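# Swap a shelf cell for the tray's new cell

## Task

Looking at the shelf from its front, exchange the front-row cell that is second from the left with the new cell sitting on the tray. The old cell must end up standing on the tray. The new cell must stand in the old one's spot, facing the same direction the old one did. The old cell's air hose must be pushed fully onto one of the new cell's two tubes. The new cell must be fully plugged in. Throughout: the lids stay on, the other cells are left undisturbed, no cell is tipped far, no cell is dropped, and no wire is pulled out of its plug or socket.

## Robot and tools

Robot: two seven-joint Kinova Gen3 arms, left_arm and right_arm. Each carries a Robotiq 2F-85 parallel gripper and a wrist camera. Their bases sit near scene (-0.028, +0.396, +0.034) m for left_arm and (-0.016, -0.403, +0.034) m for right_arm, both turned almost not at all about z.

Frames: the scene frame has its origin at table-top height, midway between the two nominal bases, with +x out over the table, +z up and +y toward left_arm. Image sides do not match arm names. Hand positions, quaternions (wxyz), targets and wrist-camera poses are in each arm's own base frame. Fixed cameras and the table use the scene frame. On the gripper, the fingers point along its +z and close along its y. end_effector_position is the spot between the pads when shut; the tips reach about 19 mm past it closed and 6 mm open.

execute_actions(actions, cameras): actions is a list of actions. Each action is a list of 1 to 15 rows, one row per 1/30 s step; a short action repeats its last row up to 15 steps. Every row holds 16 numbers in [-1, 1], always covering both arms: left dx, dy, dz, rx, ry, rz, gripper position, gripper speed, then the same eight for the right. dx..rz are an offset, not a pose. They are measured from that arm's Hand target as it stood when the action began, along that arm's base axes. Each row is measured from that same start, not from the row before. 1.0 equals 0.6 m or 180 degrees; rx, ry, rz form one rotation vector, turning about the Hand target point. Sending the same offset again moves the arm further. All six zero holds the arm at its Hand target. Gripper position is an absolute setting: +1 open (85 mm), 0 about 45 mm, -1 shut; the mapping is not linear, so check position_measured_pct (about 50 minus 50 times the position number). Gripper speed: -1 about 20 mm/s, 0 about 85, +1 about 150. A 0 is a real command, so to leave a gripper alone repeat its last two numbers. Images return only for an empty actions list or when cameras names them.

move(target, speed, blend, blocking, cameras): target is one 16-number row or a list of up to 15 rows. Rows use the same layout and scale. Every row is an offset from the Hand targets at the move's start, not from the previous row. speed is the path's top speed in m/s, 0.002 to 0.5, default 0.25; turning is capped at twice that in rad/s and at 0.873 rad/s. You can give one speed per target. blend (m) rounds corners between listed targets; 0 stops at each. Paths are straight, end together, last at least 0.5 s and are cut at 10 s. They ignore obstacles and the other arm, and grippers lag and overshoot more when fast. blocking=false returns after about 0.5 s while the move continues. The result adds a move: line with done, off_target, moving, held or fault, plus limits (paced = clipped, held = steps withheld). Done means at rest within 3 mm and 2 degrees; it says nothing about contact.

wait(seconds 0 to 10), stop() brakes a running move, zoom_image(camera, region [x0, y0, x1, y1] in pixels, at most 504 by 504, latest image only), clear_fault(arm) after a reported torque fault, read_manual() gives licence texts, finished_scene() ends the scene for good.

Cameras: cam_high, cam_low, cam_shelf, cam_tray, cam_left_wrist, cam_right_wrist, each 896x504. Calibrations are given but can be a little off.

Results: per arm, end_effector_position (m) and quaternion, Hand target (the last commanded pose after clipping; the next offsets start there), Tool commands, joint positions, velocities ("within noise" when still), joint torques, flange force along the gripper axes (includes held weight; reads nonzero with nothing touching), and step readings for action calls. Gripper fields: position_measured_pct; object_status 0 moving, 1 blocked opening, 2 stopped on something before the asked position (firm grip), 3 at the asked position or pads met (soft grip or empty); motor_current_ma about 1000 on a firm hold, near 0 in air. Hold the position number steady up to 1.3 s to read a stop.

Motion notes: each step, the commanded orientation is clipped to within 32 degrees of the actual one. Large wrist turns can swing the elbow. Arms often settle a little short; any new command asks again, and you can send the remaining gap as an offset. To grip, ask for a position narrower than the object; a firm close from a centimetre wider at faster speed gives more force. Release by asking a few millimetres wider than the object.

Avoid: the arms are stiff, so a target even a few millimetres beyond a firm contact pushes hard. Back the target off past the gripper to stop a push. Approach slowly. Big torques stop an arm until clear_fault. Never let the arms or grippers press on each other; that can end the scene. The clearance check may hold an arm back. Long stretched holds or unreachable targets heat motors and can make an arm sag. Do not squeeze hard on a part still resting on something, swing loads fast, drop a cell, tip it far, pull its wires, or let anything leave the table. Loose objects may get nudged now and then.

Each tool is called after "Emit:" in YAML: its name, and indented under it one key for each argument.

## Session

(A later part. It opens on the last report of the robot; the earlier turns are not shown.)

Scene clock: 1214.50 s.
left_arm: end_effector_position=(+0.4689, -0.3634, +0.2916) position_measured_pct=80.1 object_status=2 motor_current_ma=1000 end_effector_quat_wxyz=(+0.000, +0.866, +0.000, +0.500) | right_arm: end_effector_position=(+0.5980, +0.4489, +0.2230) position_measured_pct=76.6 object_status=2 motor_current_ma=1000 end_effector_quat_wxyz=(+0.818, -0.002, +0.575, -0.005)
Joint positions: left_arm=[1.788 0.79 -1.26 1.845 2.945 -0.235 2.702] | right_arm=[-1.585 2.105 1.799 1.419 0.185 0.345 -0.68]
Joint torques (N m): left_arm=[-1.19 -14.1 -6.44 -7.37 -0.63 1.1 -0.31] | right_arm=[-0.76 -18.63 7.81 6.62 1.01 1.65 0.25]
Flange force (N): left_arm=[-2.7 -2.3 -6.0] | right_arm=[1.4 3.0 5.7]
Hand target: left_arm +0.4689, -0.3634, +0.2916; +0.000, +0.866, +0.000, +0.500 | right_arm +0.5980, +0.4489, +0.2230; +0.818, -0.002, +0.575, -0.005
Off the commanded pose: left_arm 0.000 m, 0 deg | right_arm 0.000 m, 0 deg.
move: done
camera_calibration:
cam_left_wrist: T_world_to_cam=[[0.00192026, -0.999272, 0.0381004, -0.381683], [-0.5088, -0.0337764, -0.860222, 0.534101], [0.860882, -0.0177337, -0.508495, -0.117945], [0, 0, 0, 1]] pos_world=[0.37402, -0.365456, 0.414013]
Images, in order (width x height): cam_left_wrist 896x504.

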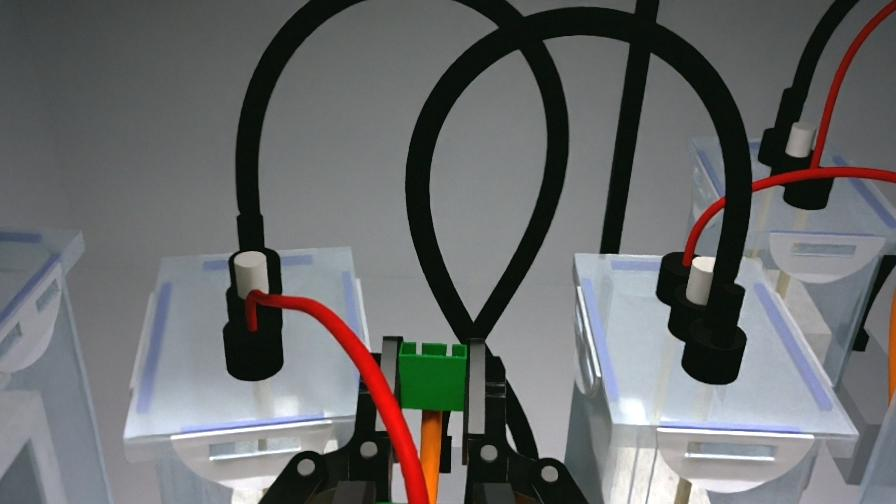

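Emit:
move:
  target:
    - [0.1,-0.0025,0.0197,0,0,0,-0.9,-0.6,0,0,0,0,0,0,-0.9,0.1]
    - [0.1993,-0.0052,-0.0127,0,0,0,-0.9,-0.6,0,0,0,0,0,0,-0.9,0.1]
  speed: 0.06
  blend: 0.02
  cameras: ["cam_left_wrist","cam_shelf","cam_high","cam_right_wrist"]

Emit:
zoom_image:
  camera: "cam_shelf"
  region: [490, 150, 590, 270]

Emit:
zoom_image:
  camera: "cam_high"
  region: [410, 190, 470, 260]

Scene clock: 1236.47 s.
left_arm: end_effector_position=(+0.5885, -0.3665, +0.2840) position_measured_pct=80.1 object_status=2 motor_current_ma=1000 end_effector_quat_wxyz=(+0.000, +0.866, +0.000, +0.500) | right_arm: end_effector_position=(+0.5980, +0.4489, +0.2230) position_measured_pct=76.6 object_status=2 motor_current_ma=1000 end_effector_quat_wxyz=(+0.818, -0.002, +0.575, -0.005)
Joint positions: left_arm=[1.399 0.816 -1.032 1.61 2.949 -0.201 2.6] | right_arm=[-1.585 2.105 1.799 1.419 0.185 0.345 -0.68]
Joint torques (N m): left_arm=[-2.42 -18.09 -6.52 -7.42 -0.52 1.08 -0.25] | right_arm=[-0.71 -18.6 7.76 6.53 1.04 1.61 0.26]
Flange force (N): left_arm=[-4.8 0.7 -7.3] | right_arm=[1.2 2.7 5.5]
Hand target: left_arm +0.5885, -0.3665, +0.2840; +0.000, +0.866, +0.000, +0.500 | right_arm +0.5980, +0.4489, +0.2230; +0.818, -0.002, +0.575, -0.005
Off the commanded pose: left_arm 0.000 m, 0 deg | right_arm 0.000 m, 0 deg.
move: done
camera_calibration:
cam_left_wrist: T_world_to_cam=[[0.00191854, -0.999272, 0.0380975, -0.384718], [-0.5088, -0.0337731, -0.860222, 0.588261], [0.860882, -0.0177337, -0.508495, -0.22474], [0, 0, 0, 1]] pos_world=[0.49352, -0.368556, 0.406413]
cam_right_wrist: T_world_to_cam=[[-0.00815313, 0.999806, -0.0179251, -0.443303], [-0.332625, 0.0141933, 0.942952, 0.0376713], [0.943024, 0.0136504, 0.332445, -0.495522], [0, 0, 0, 1]] pos_world=[0.476205, 0.449447, 0.121265]
Images, in order (width x height): cam_high 896x504, cam_shelf 896x504, cam_left_wrist 896x504, cam_right_wrist 896x504.

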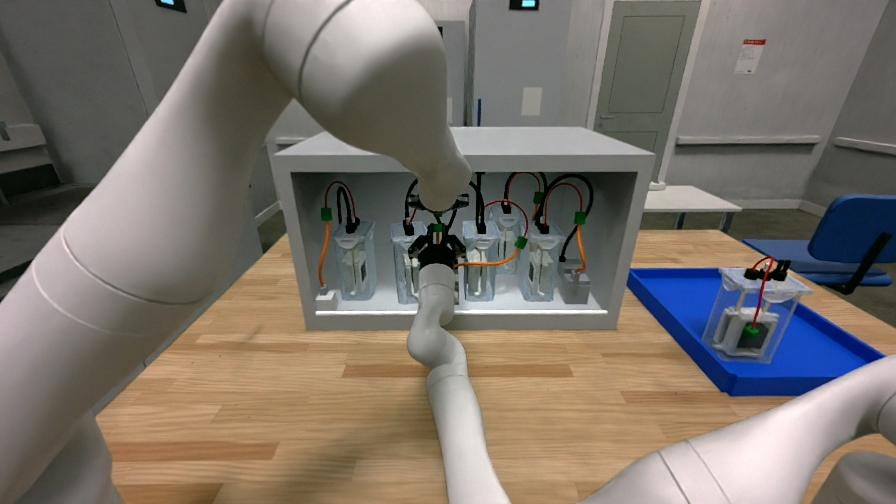

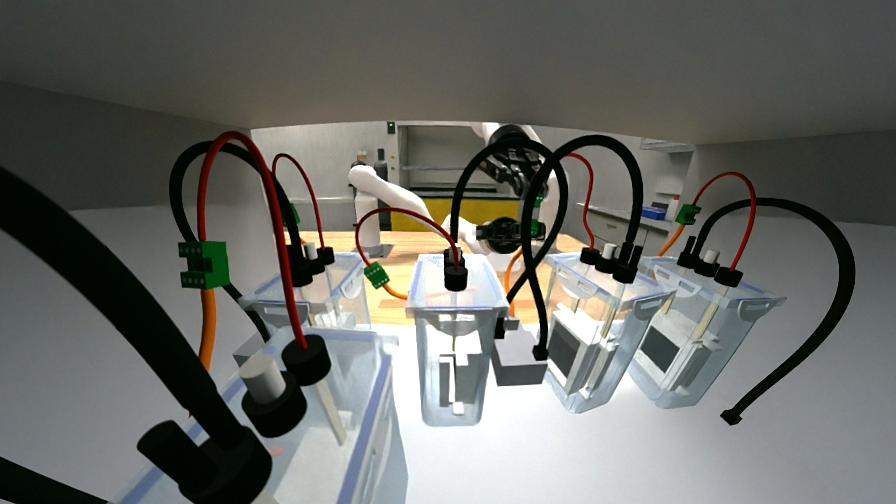

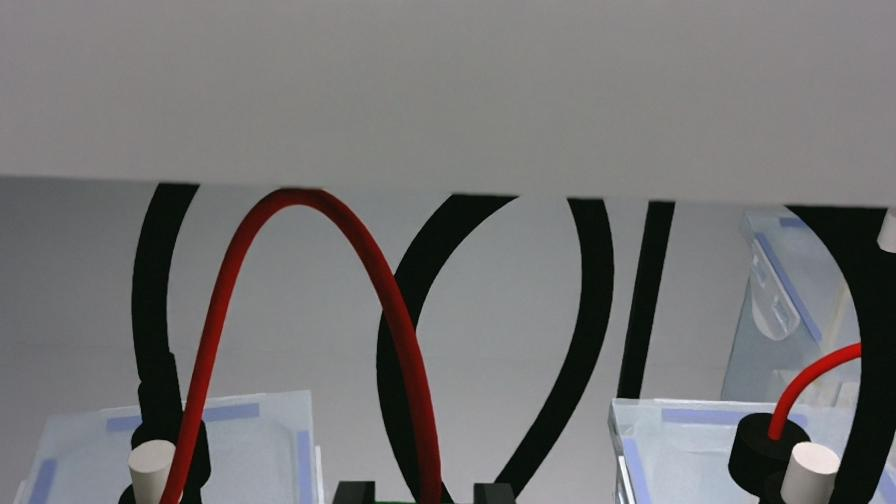

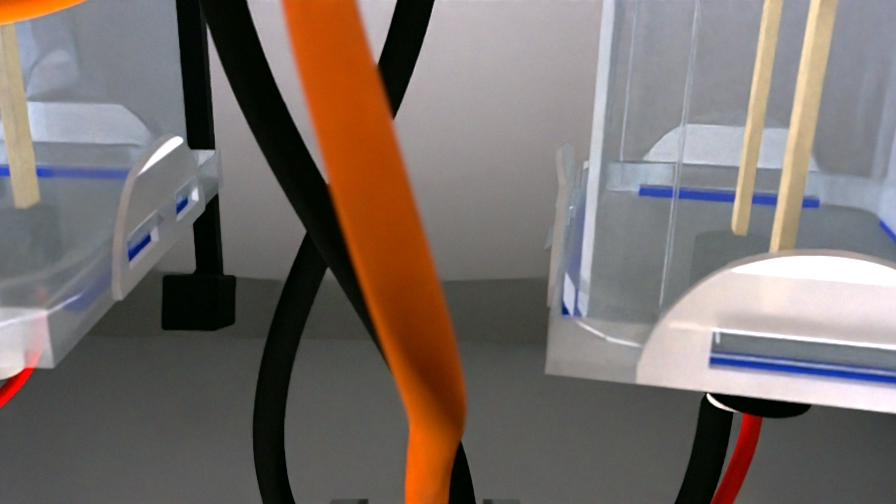

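Scaled by 4.200 from the camera's 896x504 image, which has a finer 1280x720 frame.

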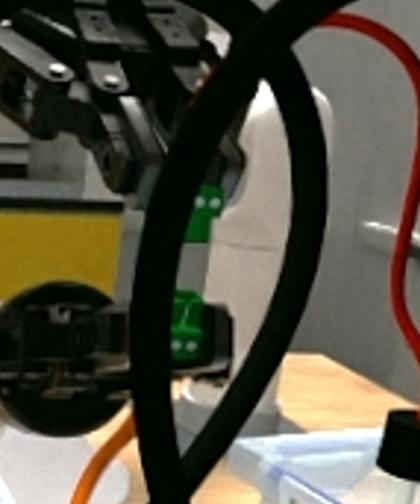

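Scaled by 7.200 from the camera's 896x504 image, which has a finer 1280x720 frame.

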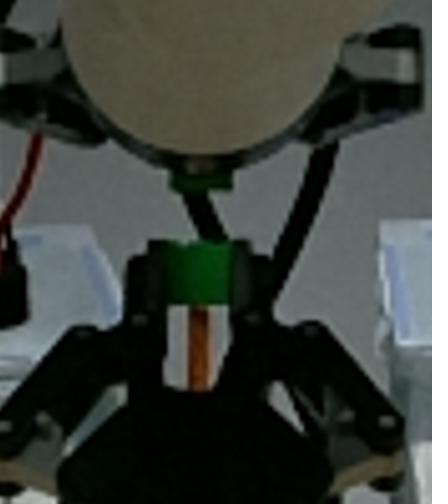

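Emit:
zoom_image:
  camera: "cam_high"
  region: [380, 180, 470, 310]

Emit:
zoom_image:
  camera: "cam_shelf"
  region: [500, 220, 720, 430]

Emit:
wait:
  seconds: 0.3
  cameras: ["cam_shelf","cam_high","cam_low"]

Scaled by 3.877 from the camera's 896x504 image, which has a finer 1280x720 frame.

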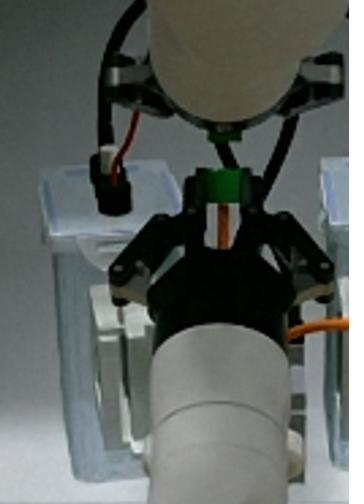

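Scaled by 2.291 from the camera's 896x504 image, which has a finer 1280x720 frame.

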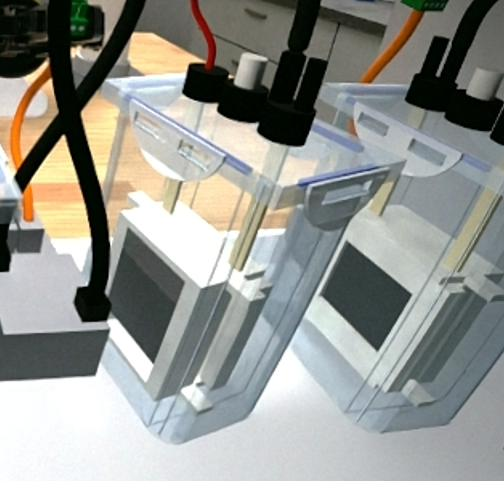

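Scene clock: 1241.20 s.
left_arm: end_effector_position=(+0.5885, -0.3665, +0.2840) position_measured_pct=80.1 object_status=2 motor_current_ma=1000 end_effector_quat_wxyz=(+0.000, +0.866, +0.000, +0.500) | right_arm: end_effector_position=(+0.5980, +0.4489, +0.2230) position_measured_pct=76.6 object_status=2 motor_current_ma=1000 end_effector_quat_wxyz=(+0.818, -0.002, +0.575, -0.005)
Joint positions: left_arm=[1.399 0.816 -1.032 1.61 2.949 -0.201 2.6] | right_arm=[-1.585 2.105 1.799 1.419 0.185 0.345 -0.68]
Joint torques (N m): left_arm=[-2.41 -18.02 -6.57 -7.41 -0.52 1.1 -0.27] | right_arm=[-0.74 -18.58 7.72 6.57 1.02 1.63 0.24]
Flange force (N): left_arm=[-4.6 0.7 -7.3] | right_arm=[1.2 2.9 5.7]
Hand target: left_arm +0.5885, -0.3665, +0.2840; +0.000, +0.866, +0.000, +0.500 | right_arm +0.5980, +0.4489, +0.2230; +0.818, -0.002, +0.575, -0.005
Tool commands: left_gripper/position=-0.9 left_gripper/speed=-0.6 right_gripper/position=-0.9 right_gripper/speed=+0.1
Off the commanded pose: left_arm 0.000 m, 0 deg | right_arm 0.000 m, 0 deg.
wait: 0.30 s; at rest from the start
Images, in order (width x height): cam_high 896x504, cam_low 896x504, cam_shelf 896x504.

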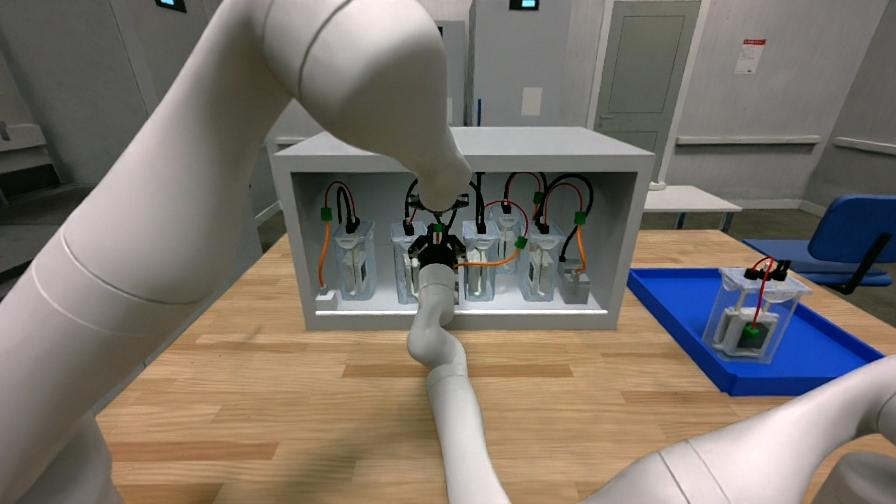

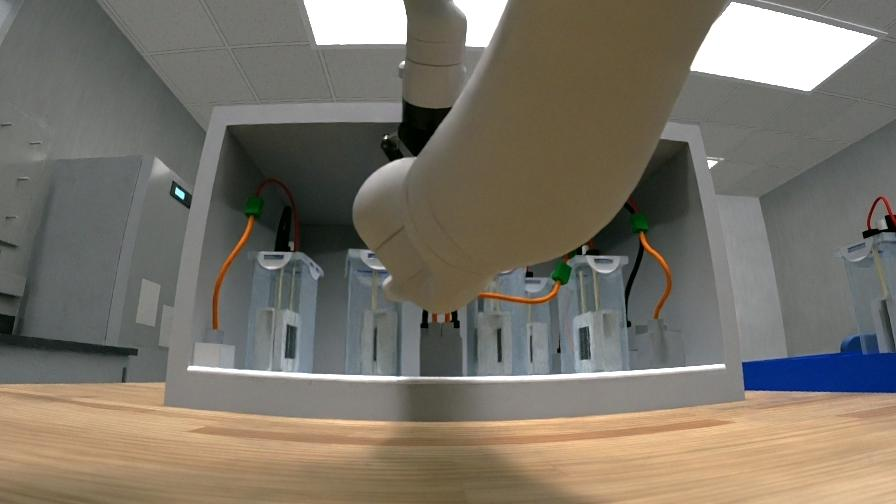

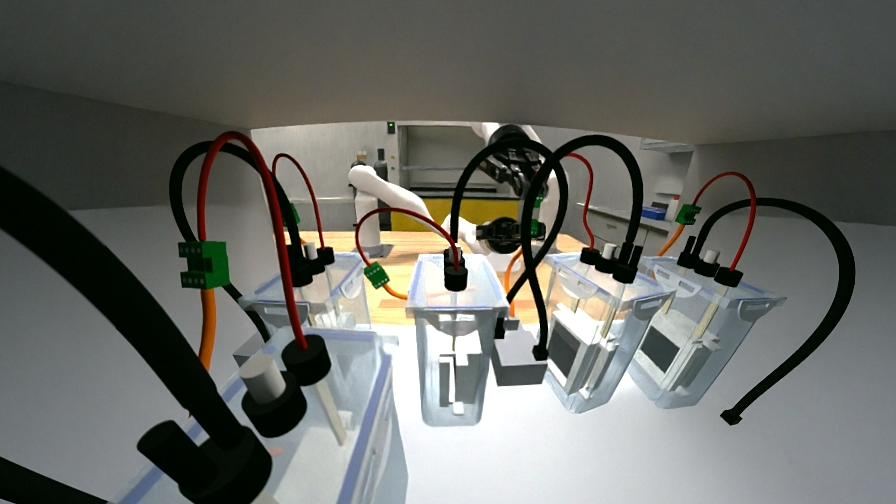

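Emit:
move:
  target: [-0.006,0,-0.0217,0,0,0,-0.9,-0.6,0,0,0,0,0,0,-0.9,0.1]
  speed: 0.03
  cameras: ["cam_left_wrist","cam_shelf","cam_high"]

Emit:
zoom_image:
  camera: "cam_shelf"
  region: [500, 180, 570, 260]

Emit:
zoom_image:
  camera: "cam_high"
  region: [420, 200, 460, 240]

Emit:
zoom_image:
  camera: "cam_left_wrist"
  region: [320, 404, 520, 504]

Scene clock: 1261.27 s.
left_arm: end_effector_position=(+0.5849, -0.3665, +0.2710) position_measured_pct=80.1 object_status=2 motor_current_ma=1000 end_effector_quat_wxyz=(+0.000, +0.866, +0.000, +0.500) | right_arm: end_effector_position=(+0.5980, +0.4489, +0.2230) position_measured_pct=76.6 object_status=2 motor_current_ma=1000 end_effector_quat_wxyz=(+0.818, -0.002, +0.575, -0.005)
Joint positions: left_arm=[1.411 0.84 -1.041 1.633 2.957 -0.173 2.616] | right_arm=[-1.585 2.105 1.799 1.419 0.185 0.345 -0.68]
Joint torques (N m): left_arm=[-2.49 -18.02 -6.68 -7.02 -0.48 1.04 -0.27] | right_arm=[-0.7 -18.63 7.84 6.57 1.03 1.59 0.23]
Flange force (N): left_arm=[-4.4 1.0 -7.3] | right_arm=[1.3 2.9 5.4]
Hand target: left_arm +0.5849, -0.3665, +0.2710; +0.000, +0.866, +0.000, +0.500 | right_arm +0.5980, +0.4489, +0.2230; +0.818, -0.002, +0.575, -0.005
Off the commanded pose: left_arm 0.000 m, 0 deg | right_arm 0.000 m, 0 deg.
move: done
camera_calibration:
cam_left_wrist: T_world_to_cam=[[0.00192026, -0.999272, 0.0381004, -0.384218], [-0.5088, -0.0337764, -0.860222, 0.575245], [0.860882, -0.0177337, -0.508495, -0.228251], [0, 0, 0, 1]] pos_world=[0.48992, -0.368556, 0.393413]
Images, in order (width x height): cam_high 896x504, cam_shelf 896x504, cam_left_wrist 896x504.

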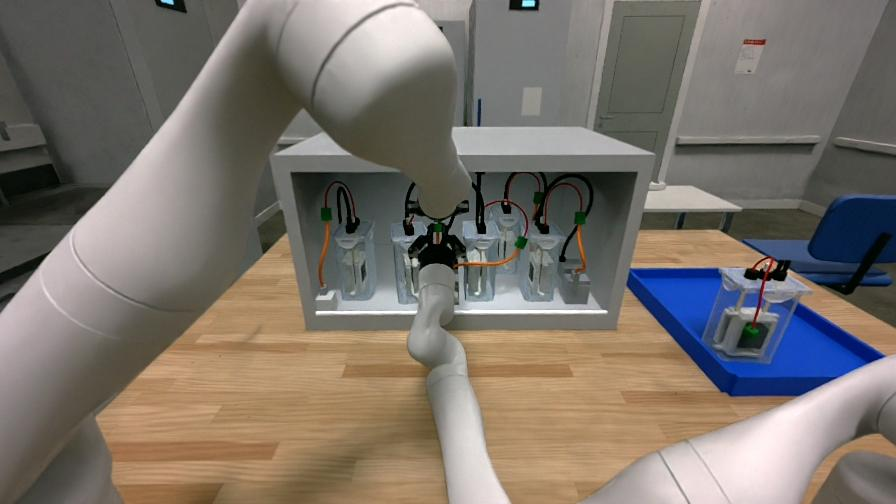

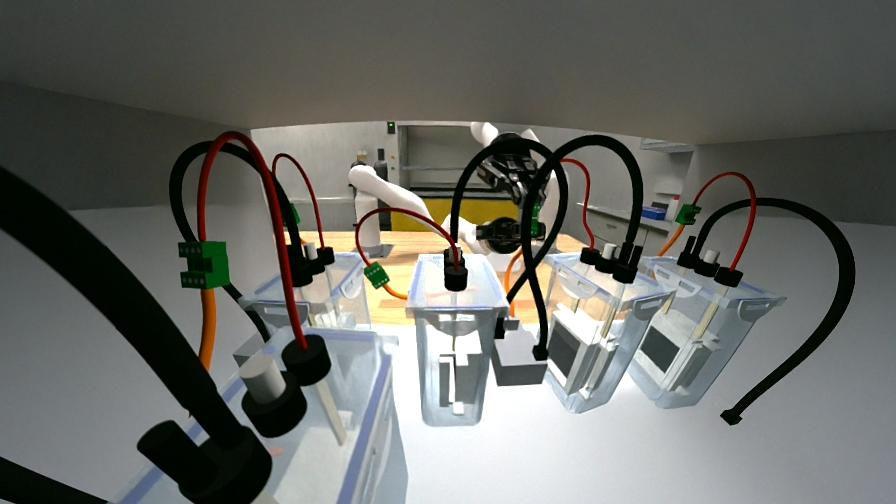

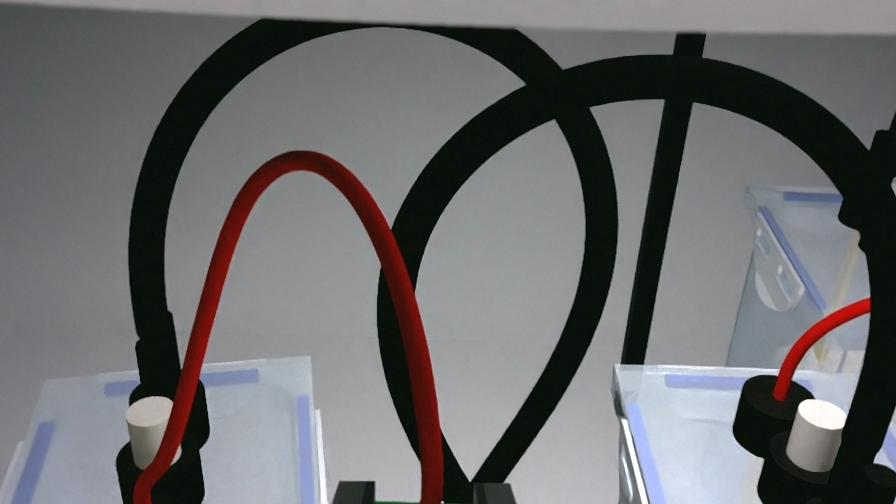

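Scaled by 6.300 from the camera's 896x504 image, which has a finer 1280x720 frame.

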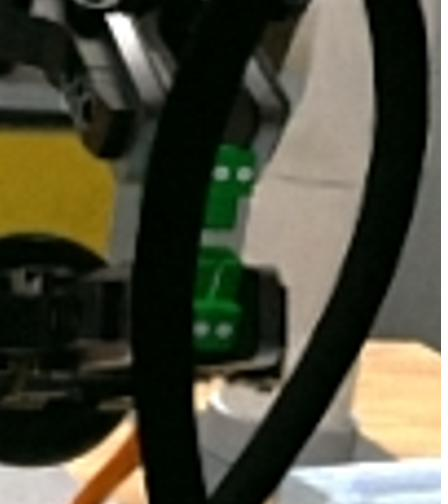

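Scaled by 12.600 from the camera's 896x504 image, which has a finer 1280x720 frame.

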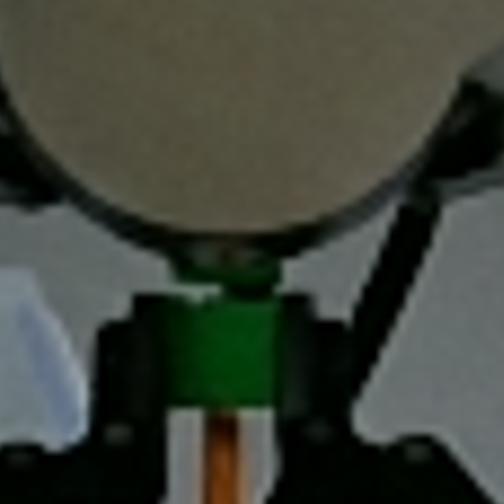

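Scaled by 2.520 from the camera's 896x504 image, which has a finer 1280x720 frame.

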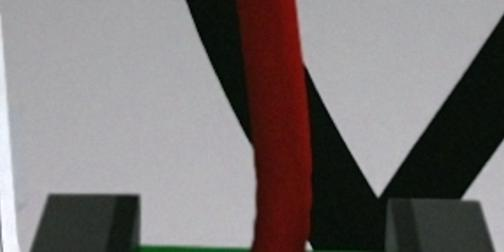

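Emit:
zoom_image:
  camera: "cam_shelf"
  region: [165, 225, 245, 305]

Emit:
zoom_image:
  camera: "cam_shelf"
  region: [350, 250, 410, 310]

Emit:
zoom_image:
  camera: "cam_shelf"
  region: [665, 190, 715, 240]

Emit:
zoom_image:
  camera: "cam_low"
  region: [535, 245, 595, 305]

Scaled by 6.300 from the camera's 896x504 image, which has a finer 1280x720 frame.

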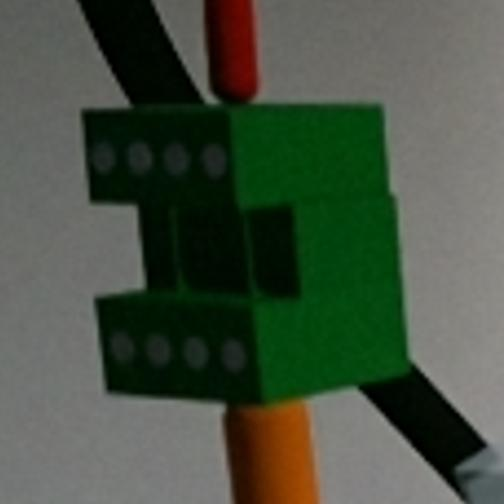

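Scaled by 8.400 from the camera's 896x504 image, which has a finer 1280x720 frame.

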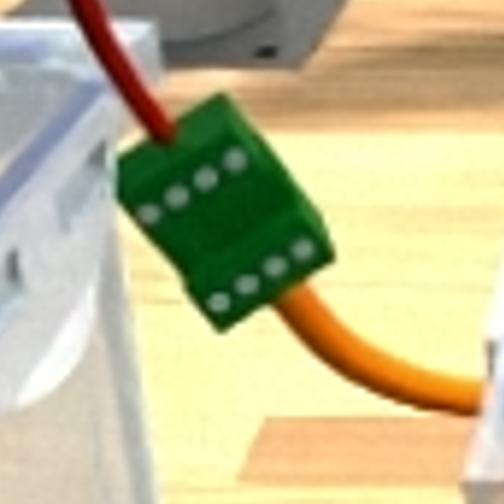

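Scaled by 10.080 from the camera's 896x504 image, which has a finer 1280x720 frame.

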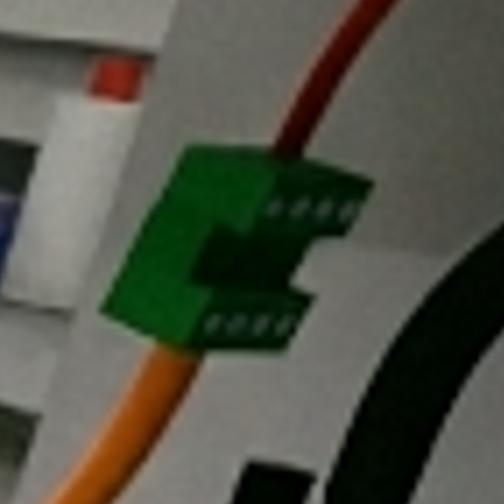

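This scene's latest camera images include none from cam_low. They are from: cam_high, cam_shelf, cam_left_wrist. cam_low's image comes with the result of a call that names it in "cameras".

Emit:
move:
  target: [0.001,0.0012,-0.009,0,0,0,-0.9,-0.6,0,0,0,0,0,0,-0.9,0.1]
  speed: 0.015
  cameras: ["cam_shelf","cam_high"]

Emit:
zoom_image:
  camera: "cam_shelf"
  region: [500, 180, 570, 260]

Emit:
zoom_image:
  camera: "cam_high"
  region: [420, 200, 460, 240]

Scene clock: 1284.43 s.
left_arm: end_effector_position=(+0.5855, -0.3658, +0.2656) position_measured_pct=80.1 object_status=2 motor_current_ma=1000 end_effector_quat_wxyz=(+0.000, +0.866, +0.000, +0.500) | right_arm: end_effector_position=(+0.5980, +0.4489, +0.2230) position_measured_pct=76.6 object_status=2 motor_current_ma=1000 end_effector_quat_wxyz=(+0.818, -0.002, +0.575, -0.005)
Joint positions: left_arm=[1.409 0.85 -1.041 1.639 2.96 -0.16 2.621] | right_arm=[-1.585 2.105 1.799 1.419 0.185 0.344 -0.68]
Joint torques (N m): left_arm=[-2.52 -15.87 -4.81 -5.2 -0.22 0.37 -0.27] | right_arm=[-0.66 -20.69 10.01 8.04 1.36 2.55 0.23]
Flange force (N): left_arm=[-0.4 0.8 -9.9] | right_arm=[5.6 2.8 4.1]
Hand target: left_arm +0.5855, -0.3658, +0.2656; +0.000, +0.866, +0.000, +0.500 | right_arm +0.5980, +0.4489, +0.2230; +0.818, -0.002, +0.575, -0.005
Off the commanded pose: left_arm 0.000 m, 0 deg | right_arm 0.000 m, 0 deg.
move: done
Images, in order (width x height): cam_high 896x504, cam_shelf 896x504.

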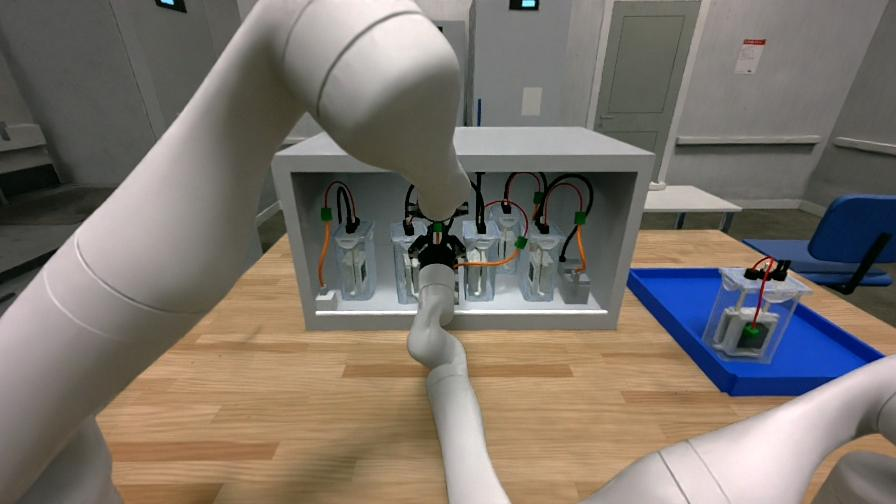

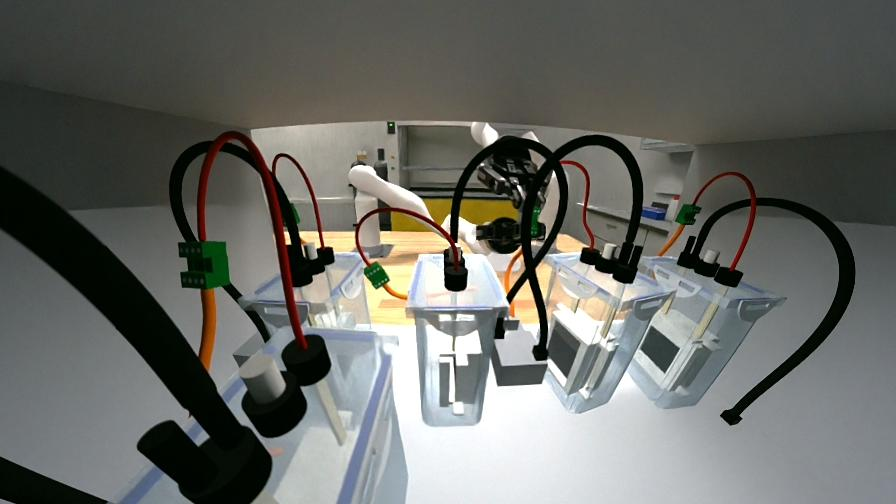

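Scaled by 6.300 from the camera's 896x504 image, which has a finer 1280x720 frame.

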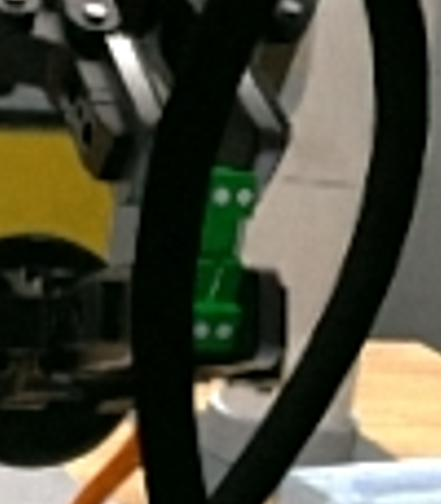

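Scaled by 12.600 from the camera's 896x504 image, which has a finer 1280x720 frame.

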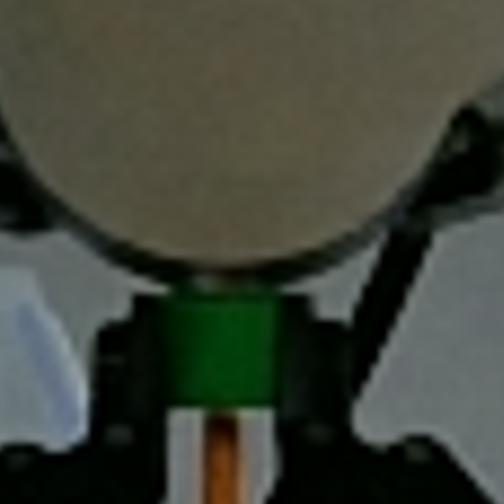

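Emit:
move:
  target: [0,0,-0.002,0,0,0,-0.9,-0.6,0,0,0,0,0,0,-0.9,0.1]
  speed: 0.01

Scene clock: 1286.40 s.
left_arm: end_effector_position=(+0.5855, -0.3658, +0.2644) position_measured_pct=80.1 object_status=2 motor_current_ma=1000 end_effector_quat_wxyz=(+0.000, +0.866, +0.000, +0.500) | right_arm: end_effector_position=(+0.5980, +0.4489, +0.2230) position_measured_pct=76.6 object_status=2 motor_current_ma=1000 end_effector_quat_wxyz=(+0.818, -0.002, +0.575, -0.005)
Joint positions: left_arm=[1.409 0.853 -1.041 1.64 2.961 -0.157 2.622] | right_arm=[-1.585 2.105 1.799 1.419 0.185 0.344 -0.68]
Joint torques (N m): left_arm=[-2.3 -12.84 -2.1 -3.08 0.07 -0.3 -0.22] | right_arm=[-1.37 -23.6 13.59 9.68 1.92 3.7 0.21]
Flange force (N): left_arm=[5.5 0.1 -13.5] | right_arm=[11.8 1.9 2.5]
Hand target: left_arm +0.5855, -0.3658, +0.2644; +0.000, +0.866, +0.000, +0.500 | right_arm +0.5980, +0.4489, +0.2230; +0.818, -0.002, +0.575, -0.005
Off the commanded pose: left_arm 0.000 m, 0 deg | right_arm 0.000 m, 0 deg.
move: done

Emit:
execute_actions:
  actions: []
  cameras: ["cam_shelf","cam_high","cam_left_wrist"]

Scene clock: 1298.33 s.
left_arm: end_effector_position=(+0.5855, -0.3658, +0.2644) position_measured_pct=80.1 object_status=2 motor_current_ma=1000 end_effector_quat_wxyz=(+0.000, +0.866, +0.000, +0.500) | right_arm: end_effector_position=(+0.5980, +0.4489, +0.2230) position_measured_pct=76.6 object_status=2 motor_current_ma=1000 end_effector_quat_wxyz=(+0.818, -0.002, +0.575, -0.005)
Joint positions: left_arm=[1.409 0.853 -1.041 1.64 2.961 -0.157 2.622] | right_arm=[-1.585 2.105 1.799 1.419 0.185 0.345 -0.68]
Joint velocities: within noise
Joint torques (N m): left_arm=[-2.3 -12.82 -2.05 -3 0.11 -0.3 -0.26] | right_arm=[-1.29 -23.53 13.56 9.75 1.93 3.73 0.19]
Flange force (N): left_arm=[5.6 0.3 -13.5] | right_arm=[11.7 2.1 2.6]
Hand target: left_arm +0.5855, -0.3658, +0.2644; +0.000, +0.866, +0.000, +0.500 | right_arm +0.5980, +0.4489, +0.2231; +0.818, -0.002, +0.575, -0.005
Tool commands: left_gripper/position=-0.9 left_gripper/speed=-0.6 right_gripper/position=-0.9 right_gripper/speed=+0.1
Off the commanded pose: left_arm 0.000 m, 0 deg | right_arm 0.000 m, 0 deg.
camera_calibration:
cam_left_wrist: T_world_to_cam=[[0.00186917, -0.999275, 0.0380146, -0.383212], [-0.5088, -0.0336766, -0.860226, 0.569935], [0.860883, -0.0177339, -0.508494, -0.232112], [0, 0, 0, 1]] pos_world=[0.49052, -0.367857, 0.386813]
Images, in order (width x height): cam_high 896x504, cam_shelf 896x504, cam_left_wrist 896x504.

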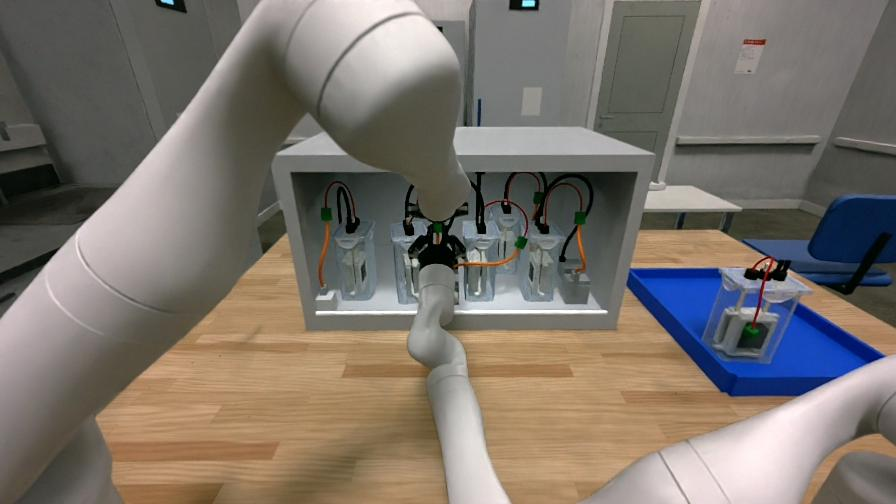

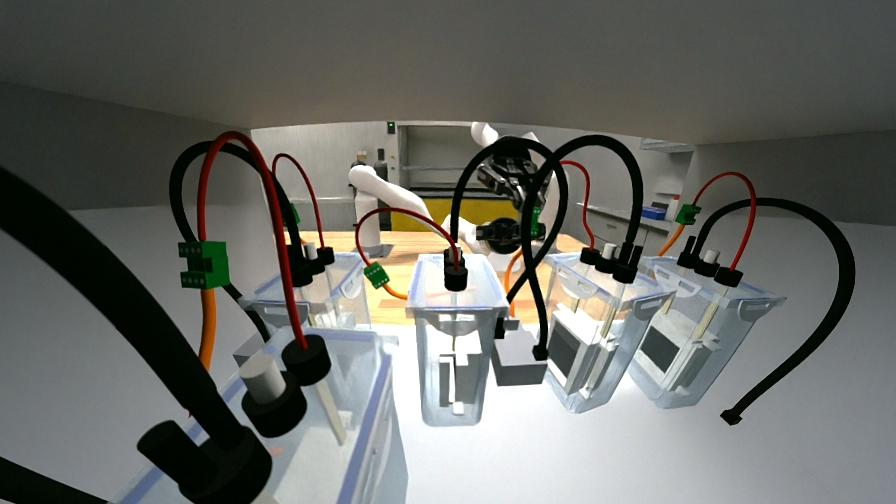

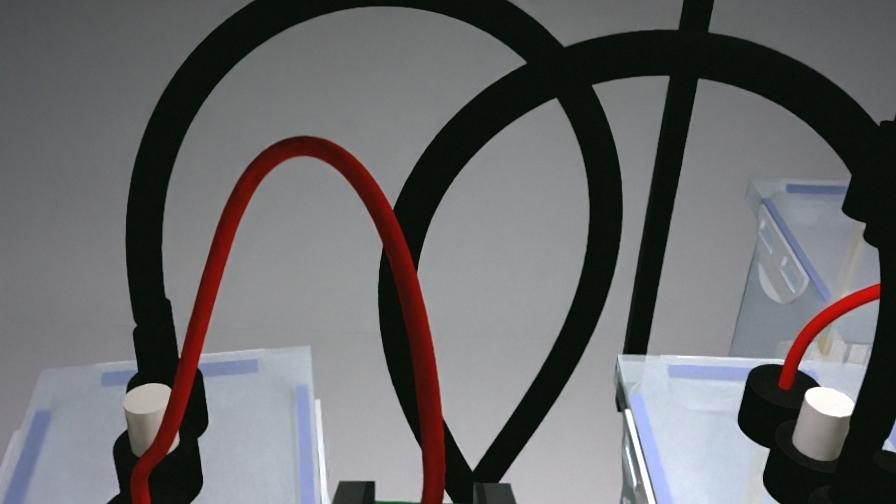

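Emit:
zoom_image:
  camera: "cam_shelf"
  region: [480, 170, 570, 260]

Emit:
zoom_image:
  camera: "cam_high"
  region: [400, 190, 490, 240]

Emit:
move:
  target: [0,0,-0.001,0,0,0,-0.9,-0.6,0,0,0,0,0,0,-0.9,0.1]
  speed: 0.01

Scaled by 5.600 from the camera's 896x504 image, which has a finer 1280x720 frame.

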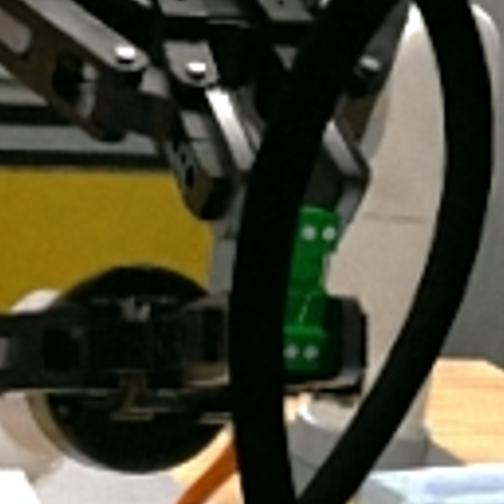

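Scaled by 5.600 from the camera's 896x504 image, which has a finer 1280x720 frame.

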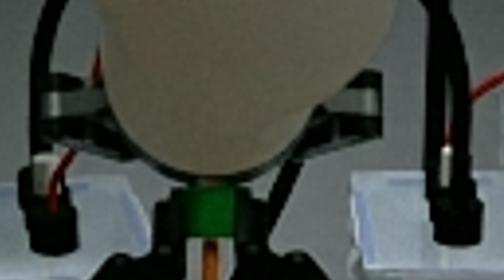

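Scene clock: 1300.23 s.
left_arm: end_effector_position=(+0.5855, -0.3658, +0.2638) position_measured_pct=80.1 object_status=2 motor_current_ma=1000 end_effector_quat_wxyz=(+0.000, +0.866, +0.000, +0.500) | right_arm: end_effector_position=(+0.5980, +0.4489, +0.2230) position_measured_pct=76.6 object_status=2 motor_current_ma=1000 end_effector_quat_wxyz=(+0.818, -0.002, +0.575, -0.005)
Joint positions: left_arm=[1.409 0.854 -1.041 1.641 2.961 -0.156 2.623] | right_arm=[-1.585 2.105 1.799 1.419 0.185 0.345 -0.68]
Joint torques (N m): left_arm=[-1.95 -11.47 -0.66 -1.92 0.19 -0.69 -0.18] | right_arm=[-1.39 -25 15.17 10.52 2.16 4.21 0.19]
Flange force (N): left_arm=[8.5 0.0 -14.4] | right_arm=[14.6 1.6 1.3]
Hand target: left_arm +0.5855, -0.3658, +0.2638; +0.000, +0.866, +0.000, +0.500 | right_arm +0.5980, +0.4489, +0.2230; +0.818, -0.002, +0.575, -0.005
Off the commanded pose: left_arm 0.000 m, 0 deg | right_arm 0.000 m, 0 deg.
move: done

Emit:
move:
  target: [0,0,-0.0013,0,0,0,-0.9,-0.6,0,0,0,0,0,0,-0.9,0.1]
  speed: 0.01

Emit:
move:
  target: [0,0,-0.0013,0,0,0,-0.9,-0.6,0,0,0,0,0,0,-0.9,0.1]
  speed: 0.01

Scene clock: 1302.97 s.
left_arm: end_effector_position=(+0.5855, -0.3658, +0.2630) position_measured_pct=80.1 object_status=2 motor_current_ma=1000 end_effector_quat_wxyz=(+0.000, +0.866, +0.000, +0.500) | right_arm: end_effector_position=(+0.5980, +0.4489, +0.2231) position_measured_pct=76.6 object_status=2 motor_current_ma=1000 end_effector_quat_wxyz=(+0.818, -0.002, +0.575, -0.005)
Joint positions: left_arm=[1.409 0.855 -1.041 1.642 2.962 -0.155 2.624] | right_arm=[-1.585 2.105 1.799 1.419 0.185 0.345 -0.68]
Joint torques (N m): left_arm=[-1.39 -10.22 0.72 -0.87 0.18 -1.14 -0.38] | right_arm=[-0.8 -25.75 16.03 11.08 2.48 4.44 0.41]
Flange force (N): left_arm=[11.0 -0.3 -14.6] | right_arm=[16.1 1.5 -0.8]
Hand target: left_arm +0.5855, -0.3658, +0.2630; +0.000, +0.866, +0.000, +0.500 | right_arm +0.5980, +0.4489, +0.2231; +0.818, -0.002, +0.575, -0.005
Off the commanded pose: left_arm 0.000 m, 0 deg | right_arm 0.000 m, 0 deg.
move: done

Scene clock: 1303.67 s.
left_arm: end_effector_position=(+0.5855, -0.3658, +0.2623) position_measured_pct=80.1 object_status=2 motor_current_ma=1000 end_effector_quat_wxyz=(+0.000, +0.866, +0.000, +0.500) | right_arm: end_effector_position=(+0.5980, +0.4489, +0.2231) position_measured_pct=76.6 object_status=2 motor_current_ma=1000 end_effector_quat_wxyz=(+0.818, -0.002, +0.575, -0.005)
Joint positions: left_arm=[1.409 0.857 -1.041 1.643 2.963 -0.153 2.625] | right_arm=[-1.585 2.105 1.799 1.419 0.185 0.345 -0.68]
Joint torques (N m): left_arm=[-1.42 -8.88 1.89 0.14 0.29 -1.46 -0.43] | right_arm=[-1.13 -27.02 17.63 11.85 2.79 5.05 0.44]
Flange force (N): left_arm=[13.5 -0.3 -16.4] | right_arm=[18.9 1.0 -1.3]
Hand target: left_arm +0.5855, -0.3658, +0.2622; +0.000, +0.866, +0.000, +0.500 | right_arm +0.5980, +0.4489, +0.2231; +0.818, -0.002, +0.575, -0.005
Off the commanded pose: left_arm 0.000 m, 0 deg | right_arm 0.000 m, 0 deg.
move: done

Emit:
execute_actions:
  actions: []
  cameras: ["cam_shelf","cam_high"]

Emit:
zoom_image:
  camera: "cam_shelf"
  region: [500, 180, 570, 250]

Emit:
zoom_image:
  camera: "cam_high"
  region: [415, 210, 465, 238]

Scene clock: 1305.13 s.
left_arm: end_effector_position=(+0.5855, -0.3658, +0.2622) position_measured_pct=80.1 object_status=2 motor_current_ma=1000 end_effector_quat_wxyz=(+0.000, +0.866, +0.000, +0.500) | right_arm: end_effector_position=(+0.5980, +0.4489, +0.2231) position_measured_pct=76.6 object_status=2 motor_current_ma=1000 end_effector_quat_wxyz=(+0.818, -0.002, +0.575, -0.005)
Joint positions: left_arm=[1.409 0.857 -1.041 1.643 2.963 -0.153 2.625] | right_arm=[-1.585 2.105 1.799 1.419 0.185 0.345 -0.68]
Joint velocities: within noise
Joint torques (N m): left_arm=[-1.4 -8.83 1.88 0.17 0.25 -1.51 -0.45] | right_arm=[-1.18 -26.98 17.65 11.88 2.78 5.03 0.44]
Flange force (N): left_arm=[13.6 -0.3 -16.2] | right_arm=[19.0 1.2 -1.2]
Hand target: left_arm +0.5855, -0.3658, +0.2622; +0.000, +0.866, +0.000, +0.500 | right_arm +0.5980, +0.4489, +0.2231; +0.818, -0.002, +0.575, -0.005
Tool commands: left_gripper/position=-0.9 left_gripper/speed=-0.6 right_gripper/position=-0.9 right_gripper/speed=+0.1
Off the commanded pose: left_arm 0.000 m, 0 deg | right_arm 0.000 m, 0 deg.
Images, in order (width x height): cam_high 896x504, cam_shelf 896x504.

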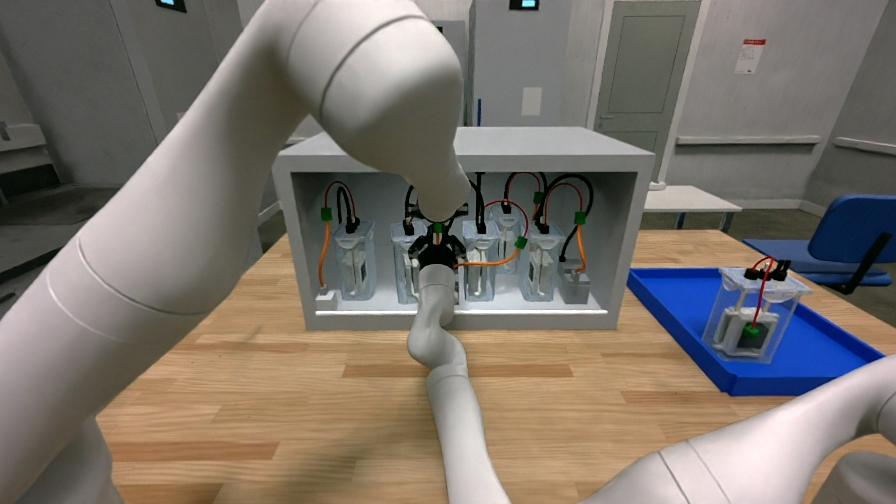

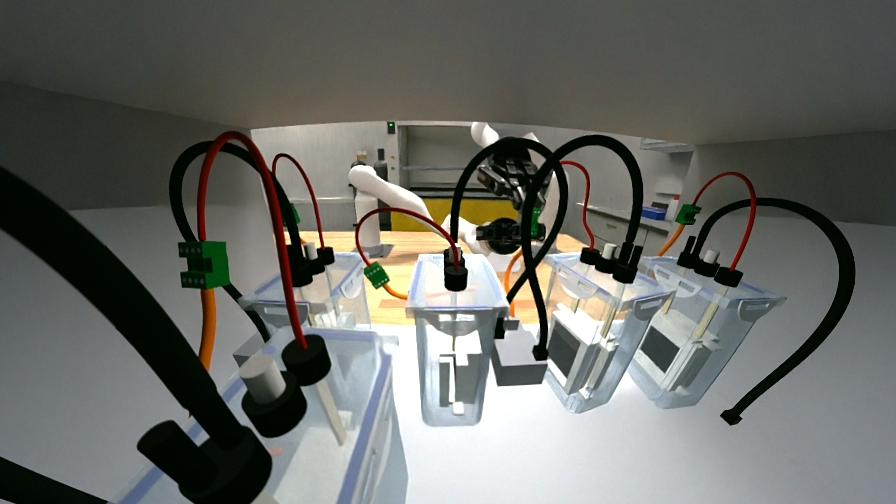

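Scaled by 7.200 from the camera's 896x504 image, which has a finer 1280x720 frame.

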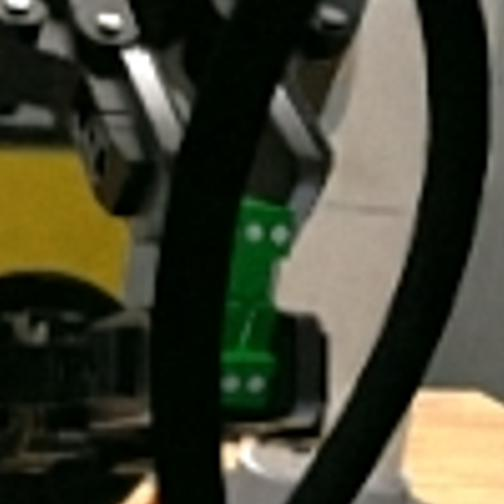

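Scaled by 10.080 from the camera's 896x504 image, which has a finer 1280x720 frame.

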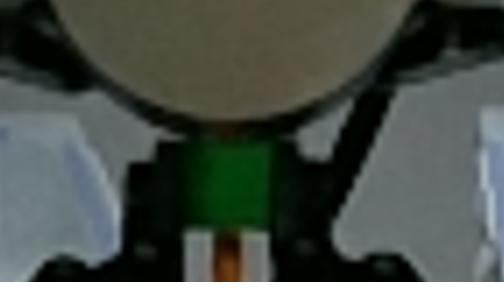

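Emit:
move:
  target: [0,0,-0.002,0,0,0,-0.9,-0.6,0,0,0,0,0,0,-0.9,0.1]
  speed: 0.01

Emit:
move:
  target: [0,0,-0.002,0,0,0,-0.9,-0.6,0,0,0,0,0,0,-0.9,0.1]
  speed: 0.01

Scene clock: 1308.07 s.
left_arm: end_effector_position=(+0.5855, -0.3658, +0.2610) position_measured_pct=80.1 object_status=2 motor_current_ma=1000 end_effector_quat_wxyz=(+0.000, +0.866, +0.000, +0.500) | right_arm: end_effector_position=(+0.5980, +0.4489, +0.2230) position_measured_pct=76.6 object_status=2 motor_current_ma=1000 end_effector_quat_wxyz=(+0.818, -0.002, +0.575, -0.005)
Joint positions: left_arm=[1.409 0.859 -1.041 1.644 2.963 -0.151 2.626] | right_arm=[-1.585 2.105 1.799 1.419 0.185 0.345 -0.68]
Joint torques (N m): left_arm=[-0.96 -6.11 4.48 2.07 0.44 -2.18 -0.37] | right_arm=[-1.5 -29.52 20.67 13.29 3.31 5.95 0.49]
Flange force (N): left_arm=[18.9 -1.1 -18.9] | right_arm=[24.3 0.4 -3.2]
Hand target: left_arm +0.5855, -0.3658, +0.2610; +0.000, +0.866, +0.000, +0.500 | right_arm +0.5980, +0.4489, +0.2231; +0.818, -0.002, +0.575, -0.005
Off the commanded pose: left_arm 0.000 m, 0 deg | right_arm 0.000 m, 0 deg.
move: done

Scene clock: 1308.77 s.
left_arm: end_effector_position=(+0.5855, -0.3658, +0.2599) position_measured_pct=80.1 object_status=2 motor_current_ma=1000 end_effector_quat_wxyz=(+0.000, +0.866, +0.000, +0.500) | right_arm: end_effector_position=(+0.5980, +0.4489, +0.2230) position_measured_pct=76.6 object_status=2 motor_current_ma=1000 end_effector_quat_wxyz=(+0.818, -0.002, +0.575, -0.005)
Joint positions: left_arm=[1.409 0.862 -1.041 1.645 2.964 -0.148 2.627] | right_arm=[-1.585 2.105 1.799 1.419 0.185 0.345 -0.68]
Joint torques (N m): left_arm=[-0.56 -3.32 7.24 4.01 0.6 -2.8 -0.48] | right_arm=[-1.9 -32.1 23.71 14.76 3.87 6.94 0.59]
Flange force (N): left_arm=[24.1 -1.7 -22.0] | right_arm=[29.8 -0.5 -4.9]
Hand target: left_arm +0.5855, -0.3658, +0.2598; +0.000, +0.866, +0.000, +0.500 | right_arm +0.5980, +0.4489, +0.2231; +0.818, -0.002, +0.575, -0.005
Off the commanded pose: left_arm 0.000 m, 0 deg | right_arm 0.000 m, 0 deg.
move: done


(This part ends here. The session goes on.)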